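## Task

Pick up the duct tape roll sitting on the cart's upper tray and put it onto the shaft of a wall peg facing the supply shelving, so that the peg's tip pokes out through the roll. The robot must not topple or finish leaning, or the task fails.

## Robot and tools

ROBOT. A Dexmate Vega: a three-wheeled mobile base, a torso of three links (thigh, shank, chest) that folds in a Z, a pan/tilt head and two 7-joint arms, each with a two-finger gripper. From above, in its start posture, it measures 0.70 m long by 0.63 m wide (0.91 m with arms folded), and its front edge sits 0.35 m ahead of the base origin. Nothing stops it from tipping, and once fallen it cannot rise.

FRAMES. All positions are in metres. Base frame: origin on the floor at the turning centre, 0.185 m behind the front axle; x forward, y left, z up. left_hand and right_hand report a point between the fingers, 0.033 m short of the closed tips; fingers run along the hand's z, close along its y, and the camera side faces -x. Odometry frame is the base frame at scene start. base_odometry comes from wheel counts only (slip looks like travel); heading in rad, left positive, -3.142 to 3.142. turned_by_wheels and turned_by_imu give rotation in rad since the previous result; the IMU also sees pushes and skids. A jump above 0.03 rad after a straight or sideways drive usually means a bump. base_tilt is in degrees (forward, right positive), with a bias of up to about 2.

move. An action holds "base", "joints" or both, optionally with "speeds" and "min_time_s"; or "target" by itself. With no action it just reports state and images. "cameras": list of head_camera, left_wrist_camera, right_wrist_camera or all; omitted or null means all, [] means none.
- base: exactly one key, a relative offset from where the base last reported itself. translate_m: metres, + forward, -2 to 2. strafe_m: metres, + left, -2 to 2 (heading may drift about 0.02 rad). rotate_rad: radians, + counter-clockwise seen from above, -3.2 to 3.2. Front wheels first swivel, up to 1.1 s. The base does not stop at furniture; a time_out or a count near 0.000 means something blocked it (drive away, or turn in place to free a wheel).
- joints: one object for the whole robot, keyed by joint name, each value an absolute angle in rad. Torso: torso_hip_rad 0 to 1.57, torso_knee_rad 0 to 3.141, torso_waist_rad -1.57 to 1.57 (chest forward lean = knee - hip - waist). Left arm: shoulder pitch -3.041 to 3.041 (+ down), shoulder yaw -0.423 to 1.523, upper_arm_roll ±3.041, elbow -3.041 to 0.214 (0 straight, negative bends up), forearm_roll ±3.041, wrist pitch ±1.366 (+ down), wrist yaw -1.348 to 1.087 (+ left). Right arm mirrors: shoulder pitch and wrist pitch are negative downward, shoulder yaw -1.523 to 0.423, wrist yaw -1.087 to 1.348. Grippers 0 (shut) to 0.785, angle per finger. Head: head_pan_rad ±2.792 (+ left), head_tilt_rad ±1.483, head_camera_tilt_rad -1.483 to 1.378 (+ down). Pan only with head_tilt_rad at or below 0 and camera tilt between -1.1 and 0.9, or the head may strike the chest (ARM HIT). Top speeds: arm 0.32, torso 0.27, head 1.5, gripper 0.75 rad/s.
- target: one hand's absolute pose. side "left" or "right"; x, y, z in the base frame, -3 to 3 m; pitch_deg -30 to 95 (90 fingers down, 0 level); heading_deg (0 forward, + counter-clockwise); roll_deg (default 0, + clockwise seen from behind the hand); heading and roll -360 to 360. line_only true demands a straight path. Checked against the robot only, never the scene; the robot must be still. A straight path is used up to 45 cm if allowed, else an arc that can swing elbow and hand wide. Beyond 9.9 s you get "short (part of ...)": resend.
- speeds: per-base-key caps, translate_m and strafe_m 0.04 to 0.3 m/s, rotate_rad 0.1 to 0.6 rad/s. min_time_s: 0.1 to 8 s floor on arm and head motion time.

RESULTS. "move" reads done, or the worst status. base_status, joint_status, left_hand_status, right_hand_status: done, off_target (resting away, maybe still pushing), contact_stop / contact_stop_at_<key> (arm joints stop together and hold), time_out, not_followed, refused (with reason), reached (within 10 mm and 2 degrees), short (with the gap), unfinished, limit_stop_at_motor_heat. "joint command not followed" or "pose unreachable" with a "cause:" line means a self-collision check withheld the arm. on_its_own lists uncommanded motion. Also printed: joint torques, motor temperatures, MOTOR HOT (65 °C), OVER-TEMPERATURE FAULT (80 °C, arm stops 30 to 60 s), TORQUE FAULT (arm halts 10 s). A refused call cancels the later move/wait/finished_scene calls in that reply; an invalid one (unknown key) does not.

wait: seconds 0 to 10, plus cameras; robot keeps its last command.
zoom_image: camera name and region [x0, y0, x1, y1] in pixels, at most 504 by 504. head_camera images are 896x560; wrist cameras 672x420.
finished_scene: scene (integer); irreversible; the result must hold without the robot.

TORSO PRESETS (hip, knee, waist): stand 0.469, 1.617, 1.048 (start); stand_high 0.78, 1.57, 0.44; lean_20 0.52, 1.05, 0.18; lean_45 0.52, 1.05, -0.26; low_lean_45 0, 0, -0.79. Fold arms before low_lean_45. Arm fold (shoulder pitch, shoulder yaw, upper arm roll, elbow, forearm roll, wrist pitch, wrist yaw): left 1, 0.5, -0.6, -2.5, 0, -0.9, 0; right -1, -0.5, 0.6, -2.5, 0, 0.9, 0.

GRIPPER. Pads open in a V: gap about 0.18a-0.002 m at the wrist end, 0.24a-0.002 at the hand point, 0.3a-0.002 at the tips, for angle a. Reaching the commanded angle does not prove a grasp; squeezing occurs only below the fitting angle. A hand carries about 4 kg; heavy items sink about 0.02 m.

AVOID. Arms striking or pressing each other (a hard press ends the scene); closing a gripper on the other hand; dropping or releasing moving objects; slams and hard shoves; leaning far forward with arms out (tipping, stuck wheels); leaving an arm pushed against something after a stop (move it clear first); long stretched holds that heat motors; joint loads near limits (130 N m shoulders, 69.6 upper arm roll and elbow, 21.7 forearm and wrist). Objects may occasionally be nudged by outside pushes.

Each tool is called after ">>>" as name(argument=value, ...) on one line, values as JSON.

## Session

>>> move()

>>> zoom_image(camera="head_camera", region=[400, 200, 896, 560])

Scene clock: 0.00 s.
Joint torques (N m): no reading
Motor temperatures (°C): left_arm=[34 33 34 32 38 36 39] | right_arm=[33 31 39 34 36 33 38]
base_odometry: x=+0.000 y=+0.000 heading=+0.000
turned_by_wheels: +0.000
turned_by_imu: +0.000
base_tilt: forward=-0.6 right=-0.8
base_status: not commanded
joint_positions: torso_hip_rad=+0.469 torso_knee_rad=+1.617 torso_waist_rad=+1.048 left_shoulder_pitch_rad=+2.186 left_shoulder_yaw_rad=-0.019 left_upper_arm_roll_rad=+0.011 left_elbow_rad=-1.089 left_forearm_roll_rad=+0.007 left_wrist_pitch_rad=-0.506 left_wrist_yaw_rad=+0.006 left_gripper_rad=+0.005 right_shoulder_pitch_rad=-2.207 right_shoulder_yaw_rad=+0.005 right_upper_arm_roll_rad=+0.012 right_elbow_rad=-1.097 right_forearm_roll_rad=-0.016 right_wrist_pitch_rad=+0.483 right_wrist_yaw_rad=+0.008 right_gripper_rad=+0.005 head_pan_rad=+0.000 head_tilt_rad=+0.000 head_camera_tilt_rad=+0.000
joint_status: not commanded
chest: x=-0.0111 y=+0.0000 z=+1.4155 quat_wxyz=(+0.999, +0.000, +0.050, +0.000) (m; base frame)
left_hand: x=+0.2055 y=+0.2144 z=+0.6069 quat_wxyz=(+0.426, -0.005, +0.905, -0.006) pitch_deg=+39.6 heading_deg=-0.5 roll_deg=-1.1 back=up (m; base frame)
right_hand: x=+0.1864 y=-0.2297 z=+0.5983 quat_wxyz=(+0.409, -0.005, +0.912, +0.000) pitch_deg=+41.7 heading_deg=+0.3 roll_deg=-0.4 back=up (m; base frame)
pictures: head_camera, left_wrist_camera, right_wrist_camera
camera_calibration:
left_wrist_camera: T_world_to_cam=[[-0.00698482, -0.997061, 0.0762968, 0.161623], [-0.713544, -0.0484847, -0.698931, 0.636714], [0.700576, -0.059323, -0.711108, 0.45044], [0, 0, 0, 1]] pos_world=[0.139885, 0.21874, 0.752999]
right_wrist_camera: T_world_to_cam=[[0.0413626, -0.998837, -0.0247603, -0.217991], [-0.74554, -0.0143562, -0.666306, 0.587464], [0.665176, 0.0460199, -0.745267, 0.48921], [0, 0, 0, 1]] pos_world=[0.121584, -0.231817, 0.750625]

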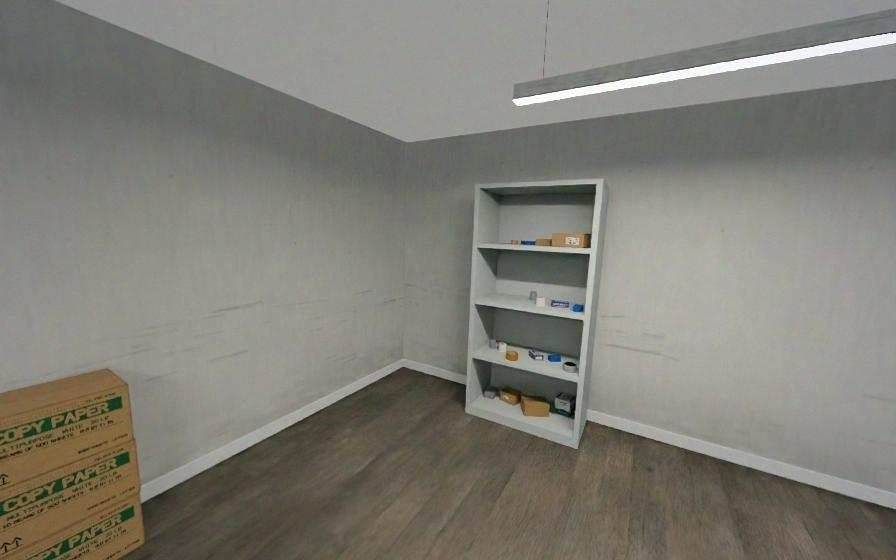

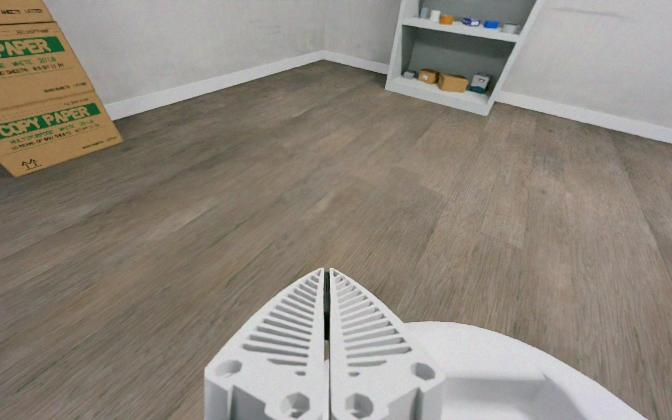

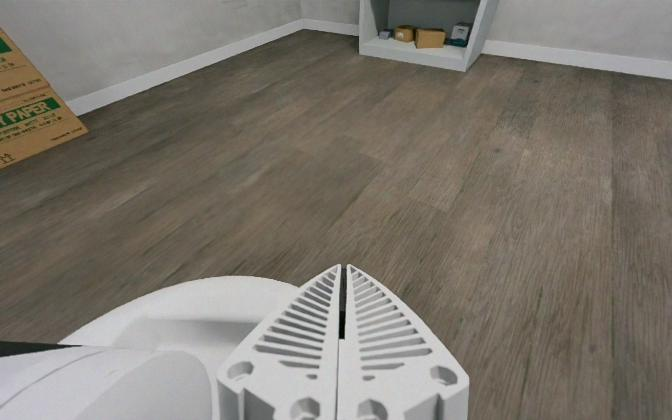

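Scaled by 1.016 (camera's finer frame: 960x600).

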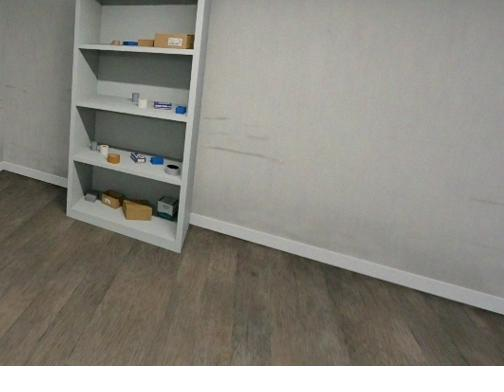

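>>> move(joints={"head_pan_rad": 1.5}, cameras=["head_camera"])

>>> move(joints={"head_pan_rad": 2.7}, cameras=["head_camera"])

>>> move(joints={"head_pan_rad": -1.5}, cameras=["head_camera"])

>>> move(joints={"head_pan_rad": -2.7}, cameras=["head_camera"])

Scene clock: 5.67 s.
Joint torques (N m): left_arm=[5.32 1.46 1.03 -4.07 0.55 -1.9 -0.13] | right_arm=[-6.26 1.36 -0.45 -2.07 -0.07 2.35 -0.18]
move: done
base_odometry: x=+0.000 y=+0.000 heading=+0.000
turned_by_wheels: +0.000
turned_by_imu: +0.000
base_tilt: forward=-0.7 right=-0.8
base_status: not commanded
joint_positions: torso_hip_rad=+0.469 torso_knee_rad=+1.617 torso_waist_rad=+1.048 left_shoulder_pitch_rad=+2.186 left_shoulder_yaw_rad=-0.019 left_upper_arm_roll_rad=+0.011 left_elbow_rad=-1.089 left_forearm_roll_rad=+0.007 left_wrist_pitch_rad=-0.506 left_wrist_yaw_rad=+0.006 left_gripper_rad=+0.005 right_shoulder_pitch_rad=-2.207 right_shoulder_yaw_rad=+0.005 right_upper_arm_roll_rad=+0.012 right_elbow_rad=-1.097 right_forearm_roll_rad=-0.016 right_wrist_pitch_rad=+0.483 right_wrist_yaw_rad=+0.008 right_gripper_rad=+0.005 head_pan_rad=+1.499 head_tilt_rad=+0.000 head_camera_tilt_rad=+0.000
joint_status: all done
chest: x=-0.0111 y=+0.0000 z=+1.4155 quat_wxyz=(+0.999, +0.000, +0.050, +0.000)
left_hand: x=+0.2055 y=+0.2144 z=+0.6069 quat_wxyz=(+0.426, -0.005, +0.905, -0.006) pitch_deg=+39.6 heading_deg=-0.5 roll_deg=-1.1 back=up
right_hand: x=+0.1864 y=-0.2297 z=+0.5983 quat_wxyz=(+0.409, -0.005, +0.912, +0.000) pitch_deg=+41.7 heading_deg=+0.3 roll_deg=-0.4 back=up
head_camera: T_world_to_cam=[[0.993278, -0.093671, -0.0680097, 0.202422], [-0.0717846, -0.0375335, -0.996714, 1.50926], [0.0908106, 0.994895, -0.0440054, 0.0357149], [0, 0, 0, 1]] pos_world=[-0.0959633, 0.0400764, 1.51964]

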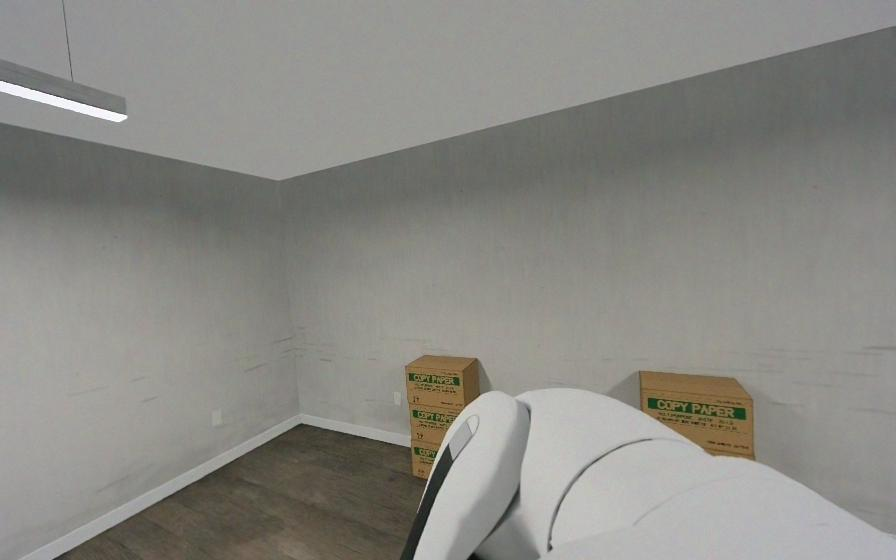

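Scene clock: 7.13 s.
Joint torques (N m): left_arm=[4.66 3.64 1.22 -1.42 0.49 -3.24 0.15] | right_arm=[-4.83 0.87 -0.12 -2.75 -0.2 2.62 -0.01]
move: done
base_odometry: x=+0.000 y=+0.000 heading=+0.000
turned_by_wheels: +0.000
turned_by_imu: +0.000
base_tilt: forward=-0.6 right=-0.8
base_status: not commanded
joint_positions: torso_hip_rad=+0.469 torso_knee_rad=+1.617 torso_waist_rad=+1.048 left_shoulder_pitch_rad=+2.186 left_shoulder_yaw_rad=-0.019 left_upper_arm_roll_rad=+0.011 left_elbow_rad=-1.089 left_forearm_roll_rad=+0.007 left_wrist_pitch_rad=-0.506 left_wrist_yaw_rad=+0.006 left_gripper_rad=+0.005 right_shoulder_pitch_rad=-2.207 right_shoulder_yaw_rad=+0.005 right_upper_arm_roll_rad=+0.012 right_elbow_rad=-1.097 right_forearm_roll_rad=-0.016 right_wrist_pitch_rad=+0.483 right_wrist_yaw_rad=+0.008 right_gripper_rad=+0.005 head_pan_rad=+2.699 head_tilt_rad=+0.000 head_camera_tilt_rad=+0.000
joint_status: all done
chest: x=-0.0111 y=+0.0000 z=+1.4155 quat_wxyz=(+0.999, +0.000, +0.050, +0.000)
left_hand: x=+0.2055 y=+0.2144 z=+0.6069 quat_wxyz=(+0.426, -0.005, +0.905, -0.006) pitch_deg=+39.6 heading_deg=-0.5 roll_deg=-1.1 back=up
right_hand: x=+0.1864 y=-0.2297 z=+0.5983 quat_wxyz=(+0.409, -0.005, +0.912, +0.000) pitch_deg=+41.7 heading_deg=+0.3 roll_deg=-0.4 back=up
head_camera: T_world_to_cam=[[0.448768, 0.893548, -0.0134131, 0.0789087], [-0.0548887, 0.0125796, -0.998413, 1.51309], [-0.891961, 0.448792, 0.054691, -0.187463], [0, 0, 0, 1]] pos_world=[-0.11957, -0.00541088, 1.522]

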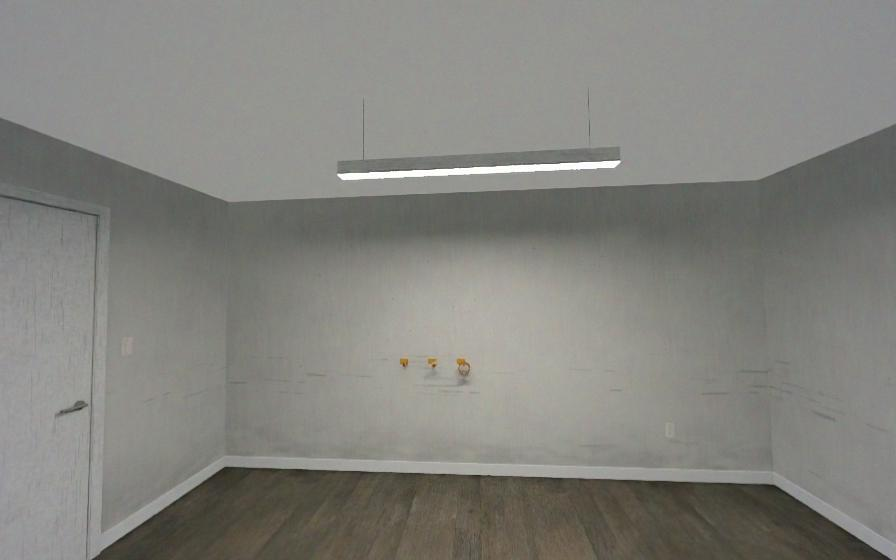

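Scene clock: 10.60 s.
Joint torques (N m): left_arm=[5.67 0.6 2.39 -2.99 -0.41 -2.45 0.05] | right_arm=[-5.53 1.05 -0.28 -2.97 0.17 3.06 -0.11]
move: done
base_odometry: x=+0.000 y=+0.000 heading=+0.000
turned_by_wheels: +0.000
turned_by_imu: +0.000
base_tilt: forward=-0.5 right=-0.9
base_status: not commanded
joint_positions: torso_hip_rad=+0.469 torso_knee_rad=+1.617 torso_waist_rad=+1.048 left_shoulder_pitch_rad=+2.186 left_shoulder_yaw_rad=-0.019 left_upper_arm_roll_rad=+0.011 left_elbow_rad=-1.089 left_forearm_roll_rad=+0.007 left_wrist_pitch_rad=-0.506 left_wrist_yaw_rad=+0.006 left_gripper_rad=+0.005 right_shoulder_pitch_rad=-2.207 right_shoulder_yaw_rad=+0.005 right_upper_arm_roll_rad=+0.012 right_elbow_rad=-1.097 right_forearm_roll_rad=-0.016 right_wrist_pitch_rad=+0.483 right_wrist_yaw_rad=+0.008 right_gripper_rad=+0.005 head_pan_rad=-1.499 head_tilt_rad=+0.000 head_camera_tilt_rad=+0.000
joint_status: all done
chest: x=-0.0111 y=+0.0000 z=+1.4155 quat_wxyz=(+0.999, +0.000, +0.050, +0.000)
left_hand: x=+0.2055 y=+0.2144 z=+0.6069 quat_wxyz=(+0.426, -0.005, +0.905, -0.006) pitch_deg=+39.6 heading_deg=-0.5 roll_deg=-1.1 back=up
right_hand: x=+0.1864 y=-0.2297 z=+0.5983 quat_wxyz=(+0.409, -0.005, +0.912, +0.000) pitch_deg=+41.7 heading_deg=+0.3 roll_deg=-0.4 back=up
head_camera: T_world_to_cam=[[-0.990168, -0.0489895, 0.131022, -0.24786], [-0.132718, 0.0331224, -0.9906, 1.49543], [0.0441893, -0.99825, -0.0392986, 0.0250985], [0, 0, 0, 1]] pos_world=[-0.0480605, -0.0366203, 1.51484]

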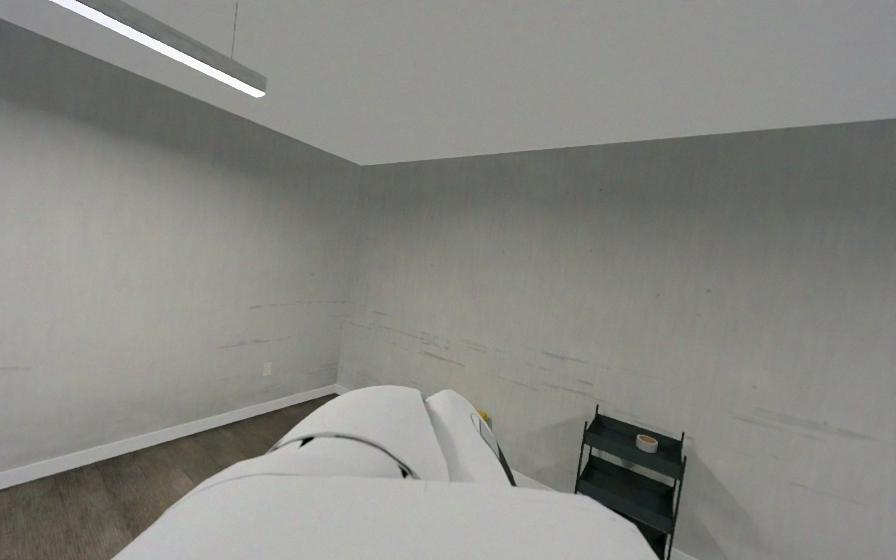

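Scene clock: 12.07 s.
Joint torques (N m): left_arm=[7.45 1.11 3.33 -1.66 0.52 -1.29 0.57] | right_arm=[-5.65 2.78 -0.36 -3.39 -0.17 2.42 -0.11]
move: done
base_odometry: x=+0.000 y=+0.000 heading=+0.000
turned_by_wheels: +0.000
turned_by_imu: +0.000
base_tilt: forward=-0.5 right=-0.9
base_status: not commanded
joint_positions: torso_hip_rad=+0.469 torso_knee_rad=+1.617 torso_waist_rad=+1.048 left_shoulder_pitch_rad=+2.186 left_shoulder_yaw_rad=-0.019 left_upper_arm_roll_rad=+0.011 left_elbow_rad=-1.089 left_forearm_roll_rad=+0.007 left_wrist_pitch_rad=-0.506 left_wrist_yaw_rad=+0.006 left_gripper_rad=+0.005 right_shoulder_pitch_rad=-2.207 right_shoulder_yaw_rad=+0.005 right_upper_arm_roll_rad=+0.012 right_elbow_rad=-1.097 right_forearm_roll_rad=-0.016 right_wrist_pitch_rad=+0.483 right_wrist_yaw_rad=+0.008 right_gripper_rad=+0.005 head_pan_rad=-2.699 head_tilt_rad=+0.000 head_camera_tilt_rad=+0.000
joint_status: all done
chest: x=-0.0111 y=+0.0000 z=+1.4155 quat_wxyz=(+0.999, +0.000, +0.050, +0.000)
left_hand: x=+0.2055 y=+0.2144 z=+0.6069 quat_wxyz=(+0.426, -0.005, +0.905, -0.006) pitch_deg=+39.6 heading_deg=-0.5 roll_deg=-1.1 back=up
right_hand: x=+0.1864 y=-0.2297 z=+0.5983 quat_wxyz=(+0.409, -0.005, +0.912, +0.000) pitch_deg=+41.7 heading_deg=+0.3 roll_deg=-0.4 back=up
head_camera: T_world_to_cam=[[-0.402213, 0.912709, 0.072021, -0.114371], [-0.0810234, 0.0428714, -0.99579, 1.5072], [-0.911954, -0.406355, 0.0567073, -0.192054], [0, 0, 0, 1]] pos_world=[-0.0990266, -0.0382708, 1.51999]

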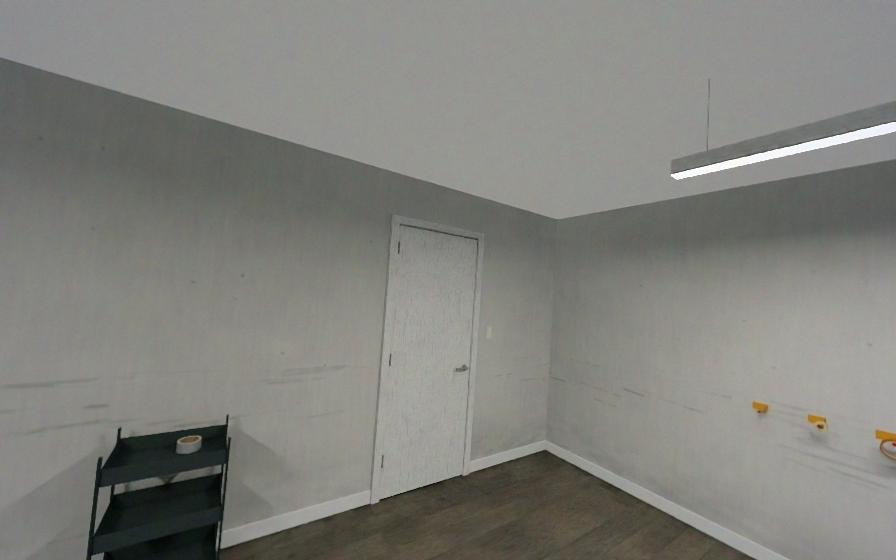

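>>> zoom_image(camera="head_camera", region=[730, 370, 896, 480])

>>> zoom_image(camera="head_camera", region=[80, 400, 260, 560])

Scaled by 3.036 (camera's finer frame: 960x600).

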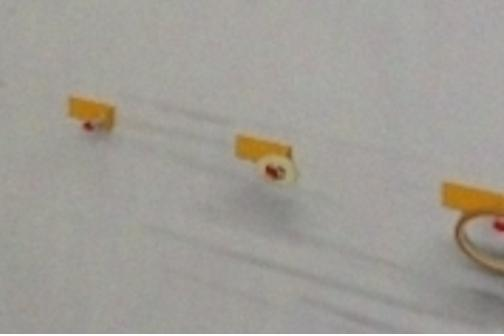

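Scaled by 2.800 (camera's finer frame: 960x600).

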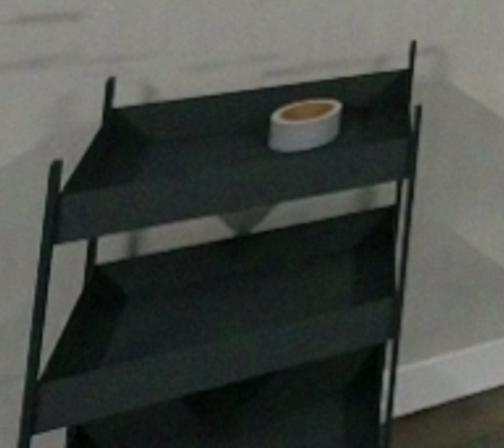

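>>> move(base={"rotate_rad": -2.06}, joints={"head_pan_rad": 0, "head_camera_tilt_rad": 0.4}, cameras=["head_camera"])

>>> move(base={"translate_m": 1.1}, cameras=["head_camera"])

Scene clock: 53.90 s.
Joint torques (N m): left_arm=[8.04 -2.29 0.23 -3.98 -0.45 -2.75 0.19] | right_arm=[-5.17 1.9 0.05 -3.04 -0.05 2.91 0.04]
move: done
base_odometry: x=+0.001 y=+0.002 heading=-2.062
turned_by_wheels: -2.062
turned_by_imu: -2.055
base_tilt: forward=-0.5 right=-0.9
base_status: done
joint_positions: torso_hip_rad=+0.469 torso_knee_rad=+1.617 torso_waist_rad=+1.048 left_shoulder_pitch_rad=+2.186 left_shoulder_yaw_rad=-0.019 left_upper_arm_roll_rad=+0.011 left_elbow_rad=-1.089 left_forearm_roll_rad=+0.007 left_wrist_pitch_rad=-0.506 left_wrist_yaw_rad=+0.006 left_gripper_rad=+0.005 right_shoulder_pitch_rad=-2.207 right_shoulder_yaw_rad=+0.005 right_upper_arm_roll_rad=+0.012 right_elbow_rad=-1.097 right_forearm_roll_rad=-0.016 right_wrist_pitch_rad=+0.483 right_wrist_yaw_rad=+0.008 right_gripper_rad=+0.005 head_pan_rad=-0.001 head_tilt_rad=+0.000 head_camera_tilt_rad=+0.399
joint_status: all done
chest: x=-0.0111 y=+0.0000 z=+1.4155 quat_wxyz=(+0.999, +0.000, +0.050, +0.000)
left_hand: x=+0.2055 y=+0.2144 z=+0.6069 quat_wxyz=(+0.426, -0.005, +0.905, -0.006) pitch_deg=+39.6 heading_deg=-0.5 roll_deg=-1.1 back=up
right_hand: x=+0.1864 y=-0.2297 z=+0.5983 quat_wxyz=(+0.409, -0.005, +0.912, +0.000) pitch_deg=+41.7 heading_deg=+0.3 roll_deg=-0.4 back=up
head_camera: T_world_to_cam=[[-0.00515175, -0.999249, 0.0384117, -0.0334931], [-0.509506, -0.0304293, -0.859929, 1.27224], [0.860452, -0.0240011, -0.508967, 0.785335], [0, 0, 0, 1]] pos_world=[-0.0277008, 0.0240945, 1.49503]

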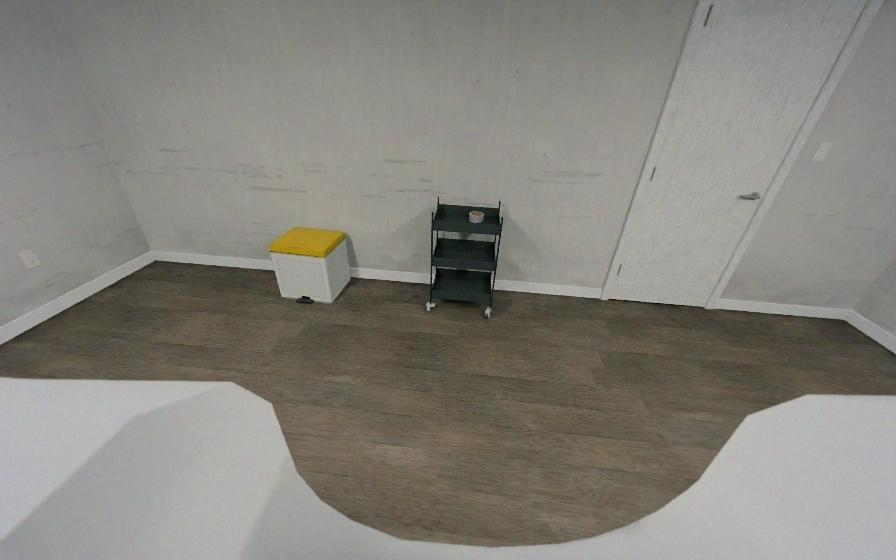

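Scene clock: 59.40 s.
Joint torques (N m): left_arm=[6.11 0.95 3.4 -1.4 -0.14 -1.44 0.25] | right_arm=[-7.25 0.86 -0.24 -2.51 0.09 2.57 -0.25]
move: done
base_odometry: x=-0.521 y=-0.967 heading=-2.064
turned_by_wheels: -0.002
turned_by_imu: -0.008
base_tilt: forward=-0.5 right=-0.6
base_status: done
joint_positions: torso_hip_rad=+0.469 torso_knee_rad=+1.617 torso_waist_rad=+1.048 left_shoulder_pitch_rad=+2.186 left_shoulder_yaw_rad=-0.019 left_upper_arm_roll_rad=+0.011 left_elbow_rad=-1.089 left_forearm_roll_rad=+0.007 left_wrist_pitch_rad=-0.506 left_wrist_yaw_rad=+0.006 left_gripper_rad=+0.005 right_shoulder_pitch_rad=-2.207 right_shoulder_yaw_rad=+0.005 right_upper_arm_roll_rad=+0.012 right_elbow_rad=-1.097 right_forearm_roll_rad=-0.016 right_wrist_pitch_rad=+0.483 right_wrist_yaw_rad=+0.008 right_gripper_rad=+0.005 head_pan_rad=-0.001 head_tilt_rad=+0.000 head_camera_tilt_rad=+0.399
joint_status: not commanded
chest: x=-0.0111 y=+0.0000 z=+1.4155 quat_wxyz=(+0.999, +0.000, +0.050, +0.000)
left_hand: x=+0.2055 y=+0.2144 z=+0.6069 quat_wxyz=(+0.425, -0.005, +0.905, -0.006) pitch_deg=+39.6 heading_deg=-0.5 roll_deg=-1.1 back=up
right_hand: x=+0.1864 y=-0.2297 z=+0.5983 quat_wxyz=(+0.409, -0.005, +0.912, +0.000) pitch_deg=+41.7 heading_deg=+0.3 roll_deg=-0.4 back=up
head_camera: T_world_to_cam=[[-0.00514631, -0.999249, 0.0384125, -0.0334936], [-0.50958, -0.0304307, -0.859885, 1.27222], [0.860408, -0.0239995, -0.50904, 0.78536], [0, 0, 0, 1]] pos_world=[-0.0276018, 0.0240945, 1.49503]

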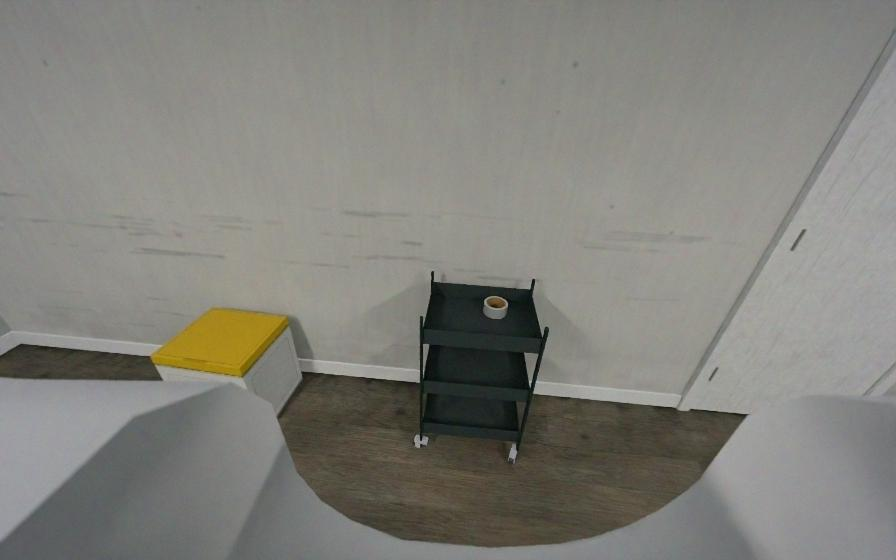

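>>> move(joints={"torso_hip_rad": 0.52, "torso_knee_rad": 1.05, "torso_waist_rad": 0.18}, cameras=["head_camera"])

>>> move(target={"side": "right", "x": 0.35, "y": -0.25, "z": 1.0, "pitch_deg": 60, "heading_deg": 0}, cameras=[])

>>> move(base={"translate_m": 0.4}, joints={"right_gripper_rad": 0.35})

Scene clock: 75.00 s.
Joint torques (N m): left_arm=[10.87 -0.46 0.34 -0.84 -0.01 -2.09 0] | right_arm=[-11.78 0.59 -0.19 -0.81 -0.01 1.96 -0.16]
move: done
base_odometry: x=-0.521 y=-0.967 heading=-2.064
turned_by_wheels: +0.000
turned_by_imu: -0.001
base_tilt: forward=-0.6 right=-0.9
base_status: not commanded
joint_positions: torso_hip_rad=+0.520 torso_knee_rad=+1.050 torso_waist_rad=+0.180 left_shoulder_pitch_rad=+2.186 left_shoulder_yaw_rad=-0.019 left_upper_arm_roll_rad=+0.011 left_elbow_rad=-1.089 left_forearm_roll_rad=+0.007 left_wrist_pitch_rad=-0.506 left_wrist_yaw_rad=+0.006 left_gripper_rad=+0.005 right_shoulder_pitch_rad=-2.207 right_shoulder_yaw_rad=+0.005 right_upper_arm_roll_rad=+0.012 right_elbow_rad=-1.097 right_forearm_roll_rad=-0.016 right_wrist_pitch_rad=+0.483 right_wrist_yaw_rad=+0.008 right_gripper_rad=+0.005 head_pan_rad=-0.001 head_tilt_rad=+0.000 head_camera_tilt_rad=+0.399
joint_status: all done
chest: x=-0.1368 y=+0.0000 z=+1.2996 quat_wxyz=(+0.985, +0.000, +0.174, +0.000)
left_hand: x=-0.1269 y=+0.2144 z=+0.4625 quat_wxyz=(+0.309, -0.005, +0.951, -0.006) pitch_deg=+54.0 heading_deg=-0.7 roll_deg=-1.4 back=up
right_hand: x=-0.1475 y=-0.2297 z=+0.4590 quat_wxyz=(+0.292, -0.005, +0.956, +0.000) pitch_deg=+56.0 heading_deg=+0.3 roll_deg=-0.3 back=up
head_camera: T_world_to_cam=[[0.00451238, -0.999249, 0.038494, -0.0284707], [-0.706438, -0.0304305, -0.707121, 0.882978], [0.707761, -0.0240028, -0.706044, 1.06964], [0, 0, 0, 1]] pos_world=[-0.133152, 0.0240945, 1.38068]

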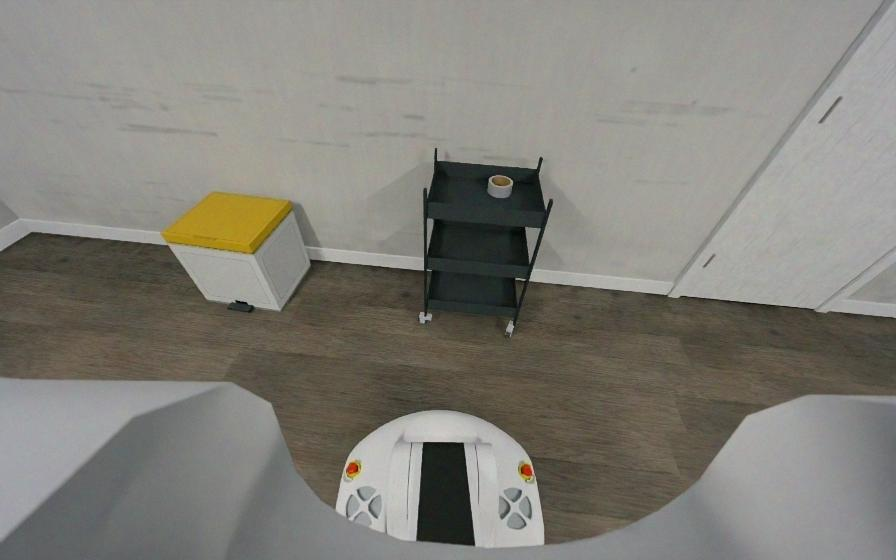

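Scene clock: 86.27 s.
Joint torques (N m): left_arm=[13.87 -0.87 1.04 -2.52 -0.17 -1.15 0.39] | right_arm=[27.64 4.62 -2.79 -0.19 0.23 -0.57 0.45]
move: short
base_odometry: x=-0.521 y=-0.967 heading=-2.064
turned_by_wheels: +0.000
turned_by_imu: -0.001
base_tilt: forward=-0.5 right=-0.8
base_status: not commanded
joint_positions: torso_hip_rad=+0.520 torso_knee_rad=+1.050 torso_waist_rad=+0.180 left_shoulder_pitch_rad=+2.186 left_shoulder_yaw_rad=-0.019 left_upper_arm_roll_rad=+0.011 left_elbow_rad=-1.089 left_forearm_roll_rad=+0.007 left_wrist_pitch_rad=-0.506 left_wrist_yaw_rad=+0.006 left_gripper_rad=+0.005 right_shoulder_pitch_rad=+0.854 right_shoulder_yaw_rad=+0.182 right_upper_arm_roll_rad=+2.428 right_elbow_rad=-2.197 right_forearm_roll_rad=+0.073 right_wrist_pitch_rad=-0.003 right_wrist_yaw_rad=-0.191 right_gripper_rad=+0.005 head_pan_rad=-0.001 head_tilt_rad=+0.000 head_camera_tilt_rad=+0.399
joint_status: not commanded
chest: x=-0.1368 y=+0.0000 z=+1.2996 quat_wxyz=(+0.985, +0.000, +0.174, +0.000)
left_hand: x=-0.1269 y=+0.2144 z=+0.4625 quat_wxyz=(+0.309, -0.005, +0.951, -0.006) pitch_deg=+54.0 heading_deg=-0.7 roll_deg=-1.4 back=up
right_hand: x=+0.1376 y=-0.6030 z=+0.8574 quat_wxyz=(+0.250, +0.957, -0.148, +0.002) pitch_deg=+61.1 heading_deg=-98.2 roll_deg=-80.7
right_hand_status: short (part of a checked arc of 12.4 s [a long move; over the whole arc the hand travels 2.43 m to end 0.74 m from its start, up to 0.76 m off the straight line; right_shoulder_pitch_rad turns most, 3.84 rad; on the way or at its end the hand turns up to 180 deg from its attitude at the start], the rest not played, planned for 9.9 s): 436 mm and 44.7 deg off.

Scene clock: 89.40 s.
Joint torques (N m): left_arm=[13.98 -1.28 3.54 -2.62 -0.21 -1.65 0.68] | right_arm=[28.35 5.52 -2.69 -0.23 0.17 -0.38 0.41]
move: done
base_odometry: x=-0.711 y=-1.319 heading=-2.066
turned_by_wheels: -0.002
turned_by_imu: -0.004
base_tilt: forward=-0.6 right=-0.9
base_status: done
joint_positions: torso_hip_rad=+0.520 torso_knee_rad=+1.050 torso_waist_rad=+0.180 left_shoulder_pitch_rad=+2.186 left_shoulder_yaw_rad=-0.019 left_upper_arm_roll_rad=+0.011 left_elbow_rad=-1.089 left_forearm_roll_rad=+0.007 left_wrist_pitch_rad=-0.506 left_wrist_yaw_rad=+0.006 left_gripper_rad=+0.005 right_shoulder_pitch_rad=+0.858 right_shoulder_yaw_rad=+0.183 right_upper_arm_roll_rad=+2.432 right_elbow_rad=-2.198 right_forearm_roll_rad=+0.073 right_wrist_pitch_rad=-0.003 right_wrist_yaw_rad=-0.192 right_gripper_rad=+0.350 head_pan_rad=-0.001 head_tilt_rad=+0.000 head_camera_tilt_rad=+0.399
joint_status: all done
chest: x=-0.1369 y=+0.0000 z=+1.2996 quat_wxyz=(+0.985, +0.000, +0.174, +0.000)
left_hand: x=-0.1269 y=+0.2144 z=+0.4625 quat_wxyz=(+0.309, -0.005, +0.951, -0.006) pitch_deg=+53.9 heading_deg=-0.7 roll_deg=-1.4 back=up
right_hand: x=+0.1391 y=-0.6011 z=+0.8573 quat_wxyz=(+0.248, +0.957, -0.148, +0.004) pitch_deg=+61.3 heading_deg=-97.9 roll_deg=-80.4
pictures: head_camera, left_wrist_camera, right_wrist_camera
head_camera: T_world_to_cam=[[0.00450964, -0.999249, 0.0384911, -0.0284667], [-0.706387, -0.0304282, -0.707171, 0.882984], [0.707811, -0.0240006, -0.705994, 1.06965], [0, 0, 0, 1]] pos_world=[-0.133251, 0.0240945, 1.38068]
left_wrist_camera: T_world_to_cam=[[0.0121005, -0.997061, 0.0756489, 0.173043], [-0.864236, -0.048481, -0.500744, 0.187795], [0.50294, -0.0593193, -0.862283, 0.625457], [0, 0, 0, 1]] pos_world=[-0.154362, 0.21874, 0.620268]
right_wrist_camera: T_world_to_cam=[[0.281915, 0.811229, -0.512281, 0.892042], [0.958941, -0.221036, 0.177693, -0.365527], [0.0309173, -0.541341, -0.840234, 0.547244], [0, 0, 0, 1]] pos_world=[0.0821195, -0.508199, 0.981741]

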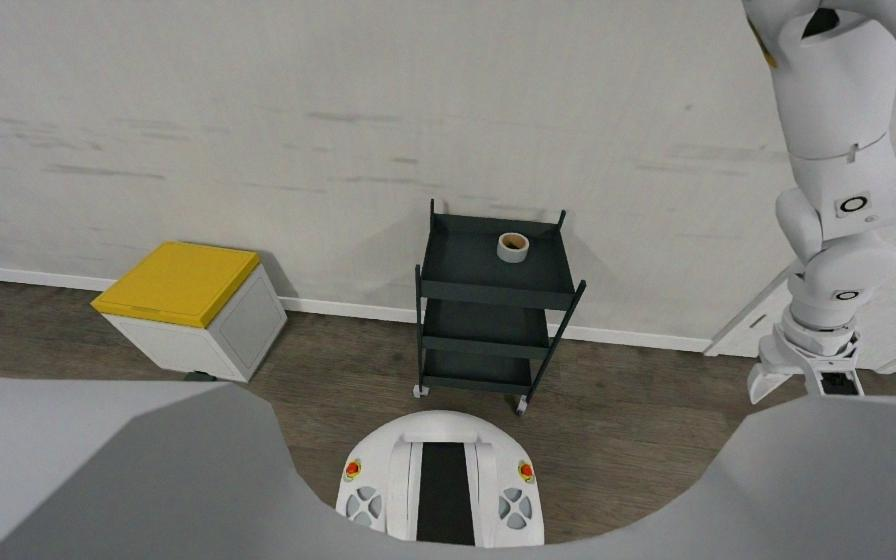

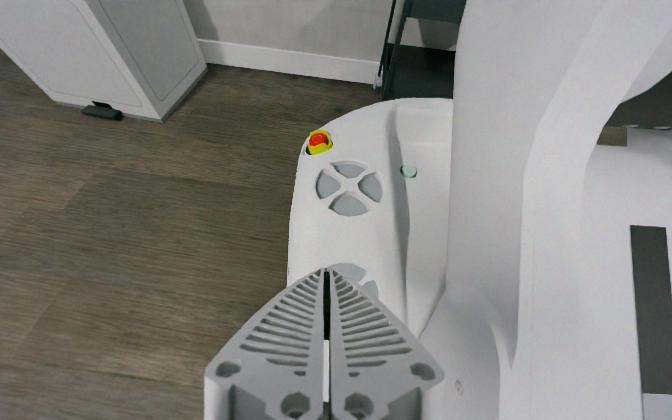

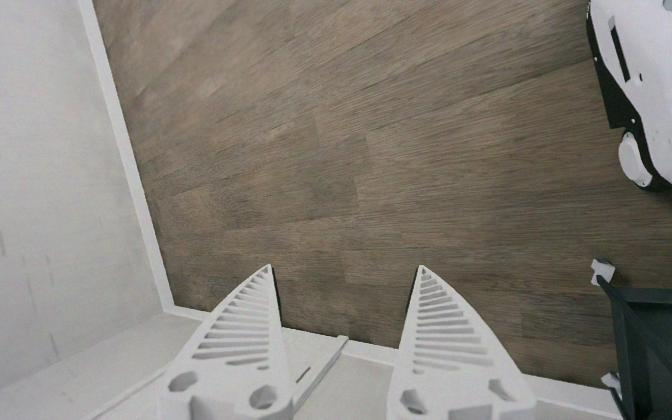

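>>> move(base={"translate_m": -0.3}, cameras=[])

>>> move(target={"side": "right", "x": 0.35, "y": -0.25, "z": 1.0, "pitch_deg": 60, "heading_deg": 0})

Scene clock: 104.10 s.
Joint torques (N m): left_arm=[12.85 -1.89 -1.35 -1.29 -1.14 -1.63 -0.14] | right_arm=[28.38 5.9 -3.17 0.41 0.2 0.67 0.47]
move: done
base_odometry: x=-0.567 y=-1.055 heading=-2.069
turned_by_wheels: -0.002
turned_by_imu: -0.003
base_tilt: forward=-0.6 right=-0.9
base_status: done
joint_positions: torso_hip_rad=+0.520 torso_knee_rad=+1.050 torso_waist_rad=+0.180 left_shoulder_pitch_rad=+2.186 left_shoulder_yaw_rad=-0.019 left_upper_arm_roll_rad=+0.011 left_elbow_rad=-1.089 left_forearm_roll_rad=+0.007 left_wrist_pitch_rad=-0.506 left_wrist_yaw_rad=+0.006 left_gripper_rad=+0.005 right_shoulder_pitch_rad=+0.858 right_shoulder_yaw_rad=+0.183 right_upper_arm_roll_rad=+2.432 right_elbow_rad=-2.198 right_forearm_roll_rad=+0.073 right_wrist_pitch_rad=-0.003 right_wrist_yaw_rad=-0.192 right_gripper_rad=+0.350 head_pan_rad=-0.001 head_tilt_rad=+0.000 head_camera_tilt_rad=+0.399
joint_status: not commanded
chest: x=-0.1370 y=+0.0000 z=+1.2996 quat_wxyz=(+0.985, +0.000, +0.174, +0.000)
left_hand: x=-0.1269 y=+0.2144 z=+0.4625 quat_wxyz=(+0.309, -0.005, +0.951, -0.006) pitch_deg=+53.9 heading_deg=-0.7 roll_deg=-1.4 back=up
right_hand: x=+0.1390 y=-0.6011 z=+0.8573 quat_wxyz=(+0.248, +0.957, -0.148, +0.004) pitch_deg=+61.3 heading_deg=-97.9 roll_deg=-80.3

Scene clock: 108.20 s.
Joint torques (N m): left_arm=[11.18 0.43 0.98 -1.76 -0.18 -1.77 -0.28] | right_arm=[24.74 -3.45 0.02 5.17 0.78 -1.83 -0.24]
move: done
base_odometry: x=-0.567 y=-1.055 heading=-2.069
turned_by_wheels: +0.000
turned_by_imu: +0.000
base_tilt: forward=-0.7 right=-0.9
base_status: not commanded
joint_positions: torso_hip_rad=+0.520 torso_knee_rad=+1.050 torso_waist_rad=+0.180 left_shoulder_pitch_rad=+2.186 left_shoulder_yaw_rad=-0.019 left_upper_arm_roll_rad=+0.011 left_elbow_rad=-1.089 left_forearm_roll_rad=+0.007 left_wrist_pitch_rad=-0.506 left_wrist_yaw_rad=+0.006 left_gripper_rad=+0.005 right_shoulder_pitch_rad=+1.604 right_shoulder_yaw_rad=+0.415 right_upper_arm_roll_rad=+3.004 right_elbow_rad=-2.472 right_forearm_roll_rad=+0.209 right_wrist_pitch_rad=-0.095 right_wrist_yaw_rad=-0.403 right_gripper_rad=+0.350 head_pan_rad=-0.001 head_tilt_rad=+0.000 head_camera_tilt_rad=+0.399
joint_status: not commanded
chest: x=-0.1370 y=+0.0000 z=+1.2996 quat_wxyz=(+0.985, +0.000, +0.174, +0.000)
left_hand: x=-0.1269 y=+0.2144 z=+0.4625 quat_wxyz=(+0.309, -0.005, +0.951, -0.006) pitch_deg=+53.9 heading_deg=-0.7 roll_deg=-1.4 back=up
right_hand: x=+0.3486 y=-0.2527 z=+0.9985 quat_wxyz=(+0.002, +0.966, -0.001, +0.257) pitch_deg=+60.2 heading_deg=-0.5 roll_deg=-0.3 back=down
right_hand_status: reached (straight line, planned for 2.8 s): 3 mm and 0.3 deg off.
pictures: head_camera, left_wrist_camera, right_wrist_camera
head_camera: T_world_to_cam=[[0.00450419, -0.999249, 0.0384918, -0.0284678], [-0.706287, -0.0304283, -0.707271, 0.883066], [0.707911, -0.0240006, -0.705894, 1.06959], [0, 0, 0, 1]] pos_world=[-0.13335, 0.0240945, 1.38068]
left_wrist_camera: T_world_to_cam=[[0.0120909, -0.997061, 0.0756531, 0.173038], [-0.864168, -0.0484829, -0.500863, 0.18788], [0.503059, -0.0593211, -0.862214, 0.625433], [0, 0, 0, 1]] pos_world=[-0.154362, 0.21874, 0.620268]
right_wrist_camera: T_world_to_cam=[[0.025753, 0.998833, -0.0408662, 0.288602], [0.805849, 0.00344838, 0.592112, -0.818246], [0.591561, -0.0481806, -0.804819, 0.741975], [0, 0, 0, 1]] pos_world=[0.213026, -0.249695, 1.09344]

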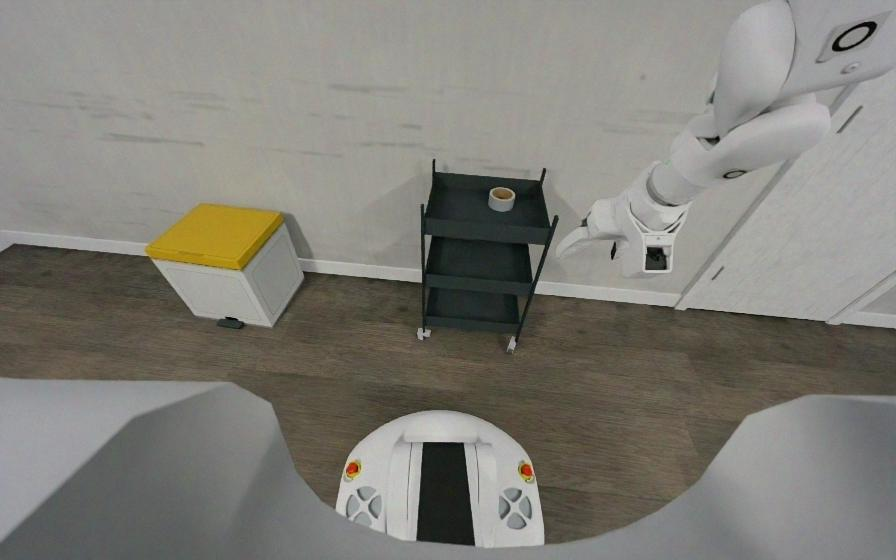

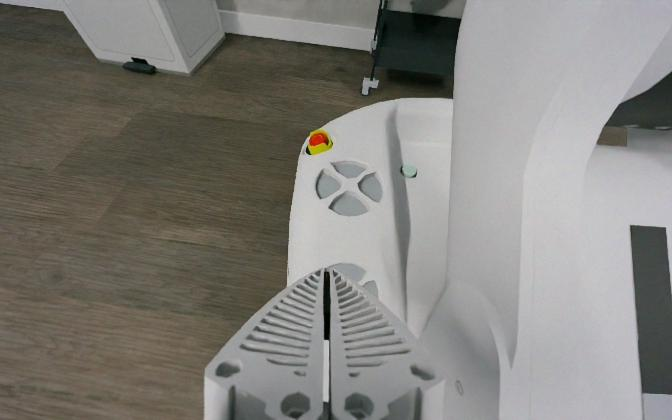

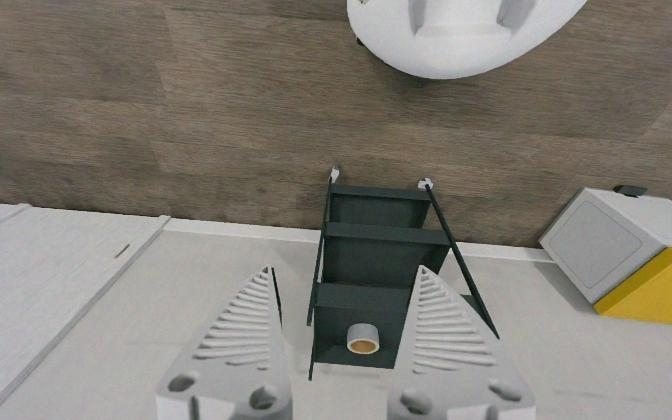

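>>> move(joints={"right_shoulder_pitch_rad": 0.0, "right_shoulder_yaw_rad": -0.3, "right_upper_arm_roll_rad": 1.5, "right_elbow_rad": -1.9, "right_forearm_roll_rad": 0.1, "right_wrist_pitch_rad": -0.3, "right_wrist_yaw_rad": 0}, cameras=["head_camera"])

>>> move(joints={"right_shoulder_pitch_rad": -1.5, "right_shoulder_yaw_rad": -0.15, "right_upper_arm_roll_rad": 0, "right_elbow_rad": -1.8, "right_forearm_roll_rad": 0, "right_wrist_pitch_rad": -0.8, "right_wrist_yaw_rad": 0})

Scene clock: 122.87 s.
Joint torques (N m): left_arm=[11.85 2.66 0.98 -2.26 0.39 -1.82 0.48] | right_arm=[2.94 -8.11 -13.26 -2.21 0.14 1 1.29]
move: done
base_odometry: x=-0.567 y=-1.055 heading=-2.069
turned_by_wheels: +0.000
turned_by_imu: -0.001
base_tilt: forward=-0.7 right=-0.8
base_status: not commanded
joint_positions: torso_hip_rad=+0.520 torso_knee_rad=+1.050 torso_waist_rad=+0.180 left_shoulder_pitch_rad=+2.186 left_shoulder_yaw_rad=-0.019 left_upper_arm_roll_rad=+0.011 left_elbow_rad=-1.089 left_forearm_roll_rad=+0.007 left_wrist_pitch_rad=-0.506 left_wrist_yaw_rad=+0.006 left_gripper_rad=+0.005 right_shoulder_pitch_rad=+0.004 right_shoulder_yaw_rad=-0.298 right_upper_arm_roll_rad=+1.504 right_elbow_rad=-1.902 right_forearm_roll_rad=+0.100 right_wrist_pitch_rad=-0.299 right_wrist_yaw_rad=-0.001 right_gripper_rad=+0.350 head_pan_rad=-0.001 head_tilt_rad=+0.000 head_camera_tilt_rad=+0.399
joint_status: all done
chest: x=-0.1370 y=+0.0000 z=+1.2996 quat_wxyz=(+0.985, +0.000, +0.174, +0.000)
left_hand: x=-0.1269 y=+0.2144 z=+0.4625 quat_wxyz=(+0.309, -0.005, +0.951, -0.006) pitch_deg=+53.9 heading_deg=-0.7 roll_deg=-1.4 back=up
right_hand: x=-0.0888 y=-0.9963 z=+1.3494 quat_wxyz=(+0.748, +0.633, -0.015, -0.198) pitch_deg=-11.5 heading_deg=-106.1 roll_deg=+76.6 back=up
head_camera: T_world_to_cam=[[0.00450419, -0.999249, 0.0384918, -0.0284678], [-0.706287, -0.0304283, -0.707271, 0.883066], [0.707911, -0.0240006, -0.705894, 1.06959], [0, 0, 0, 1]] pos_world=[-0.13335, 0.0240945, 1.38068]

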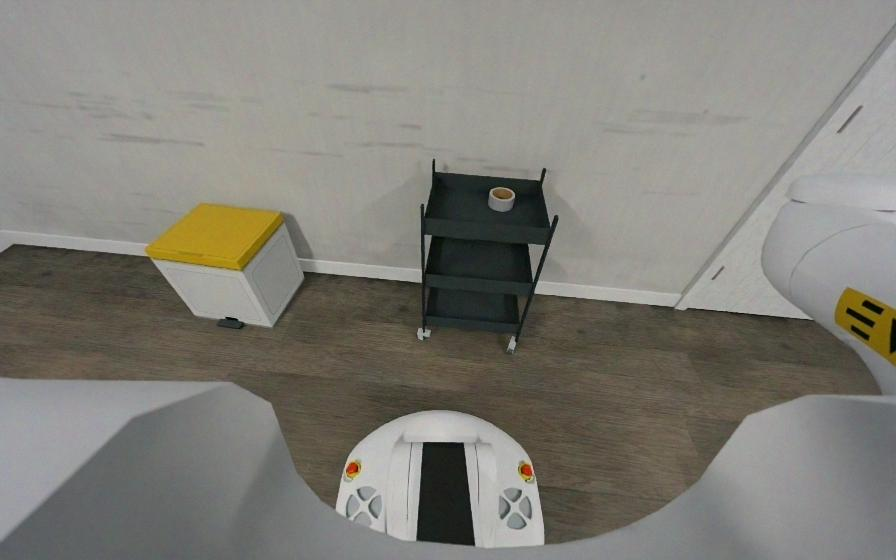

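Scene clock: 129.17 s.
Joint torques (N m): left_arm=[11.79 -1.18 0.04 -1.33 0.59 -2.09 0.19] | right_arm=[-1.84 1.17 -2.07 -5.51 -0.76 2.23 0.06]
move: done
base_odometry: x=-0.567 y=-1.055 heading=-2.069
turned_by_wheels: +0.000
turned_by_imu: -0.001
base_tilt: forward=-0.6 right=-0.9
base_status: not commanded
joint_positions: torso_hip_rad=+0.520 torso_knee_rad=+1.050 torso_waist_rad=+0.180 left_shoulder_pitch_rad=+2.186 left_shoulder_yaw_rad=-0.019 left_upper_arm_roll_rad=+0.011 left_elbow_rad=-1.089 left_forearm_roll_rad=+0.007 left_wrist_pitch_rad=-0.506 left_wrist_yaw_rad=+0.006 left_gripper_rad=+0.005 right_shoulder_pitch_rad=-1.495 right_shoulder_yaw_rad=-0.151 right_upper_arm_roll_rad=+0.005 right_elbow_rad=-1.800 right_forearm_roll_rad=+0.000 right_wrist_pitch_rad=-0.798 right_wrist_yaw_rad=+0.000 right_gripper_rad=+0.350 head_pan_rad=-0.001 head_tilt_rad=+0.000 head_camera_tilt_rad=+0.399
joint_status: all done
chest: x=-0.1370 y=+0.0000 z=+1.2996 quat_wxyz=(+0.985, +0.000, +0.174, +0.000)
left_hand: x=-0.1269 y=+0.2144 z=+0.4625 quat_wxyz=(+0.309, -0.005, +0.951, -0.006) pitch_deg=+53.9 heading_deg=-0.7 roll_deg=-1.4 back=up
right_hand: x=+0.3799 y=-0.3039 z=+0.6238 quat_wxyz=(+0.355, -0.043, +0.932, -0.062) pitch_deg=+47.8 heading_deg=-7.2 roll_deg=-12.5 back=up
pictures: head_camera, left_wrist_camera, right_wrist_camera
head_camera: T_world_to_cam=[[0.00450419, -0.999249, 0.0384918, -0.0284678], [-0.706287, -0.0304283, -0.707271, 0.883066], [0.707911, -0.0240006, -0.705894, 1.06959], [0, 0, 0, 1]] pos_world=[-0.13335, 0.0240945, 1.38068]
left_wrist_camera: T_world_to_cam=[[0.0120909, -0.997061, 0.0756531, 0.173038], [-0.864168, -0.0484829, -0.500863, 0.18788], [0.503059, -0.0593211, -0.862214, 0.625433], [0, 0, 0, 1]] pos_world=[-0.154362, 0.21874, 0.620268]
right_wrist_camera: T_world_to_cam=[[0.0651853, -0.991553, 0.11213, -0.391585], [-0.815117, -0.117729, -0.567207, 0.680821], [0.575617, -0.0544254, -0.815906, 0.430433], [0, 0, 0, 1]] pos_world=[0.33271, -0.284698, 0.781268]

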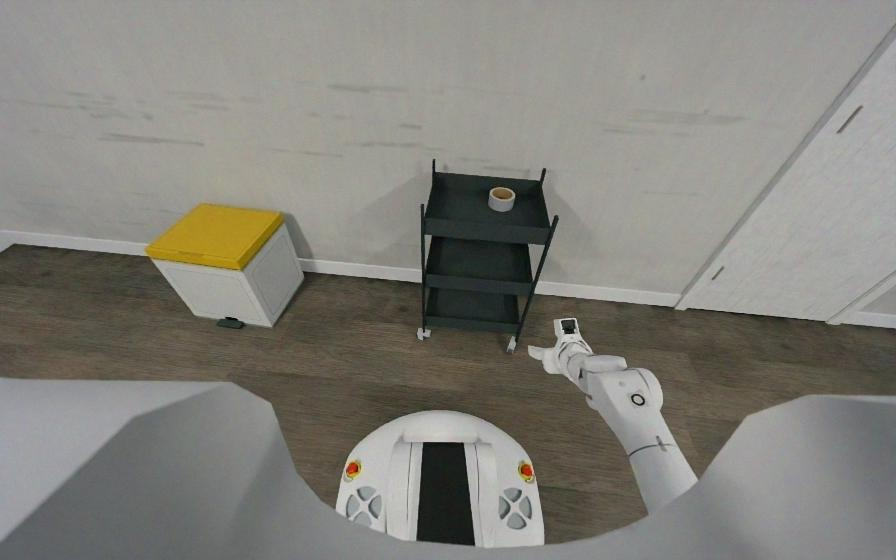

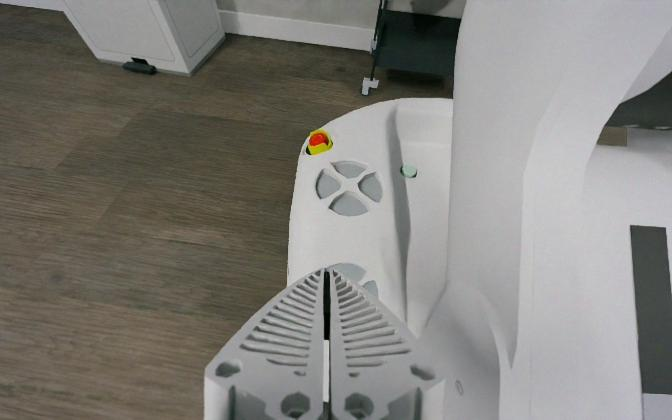

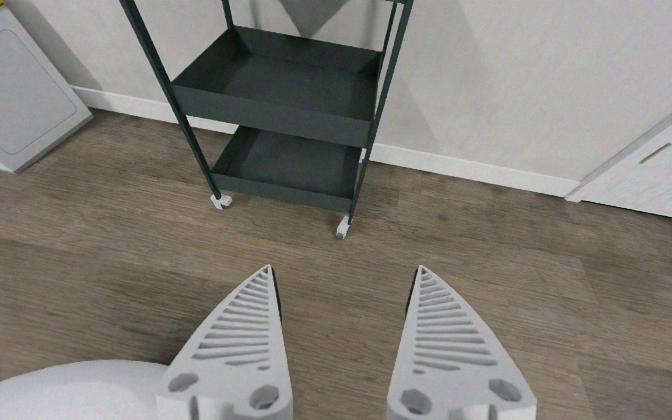

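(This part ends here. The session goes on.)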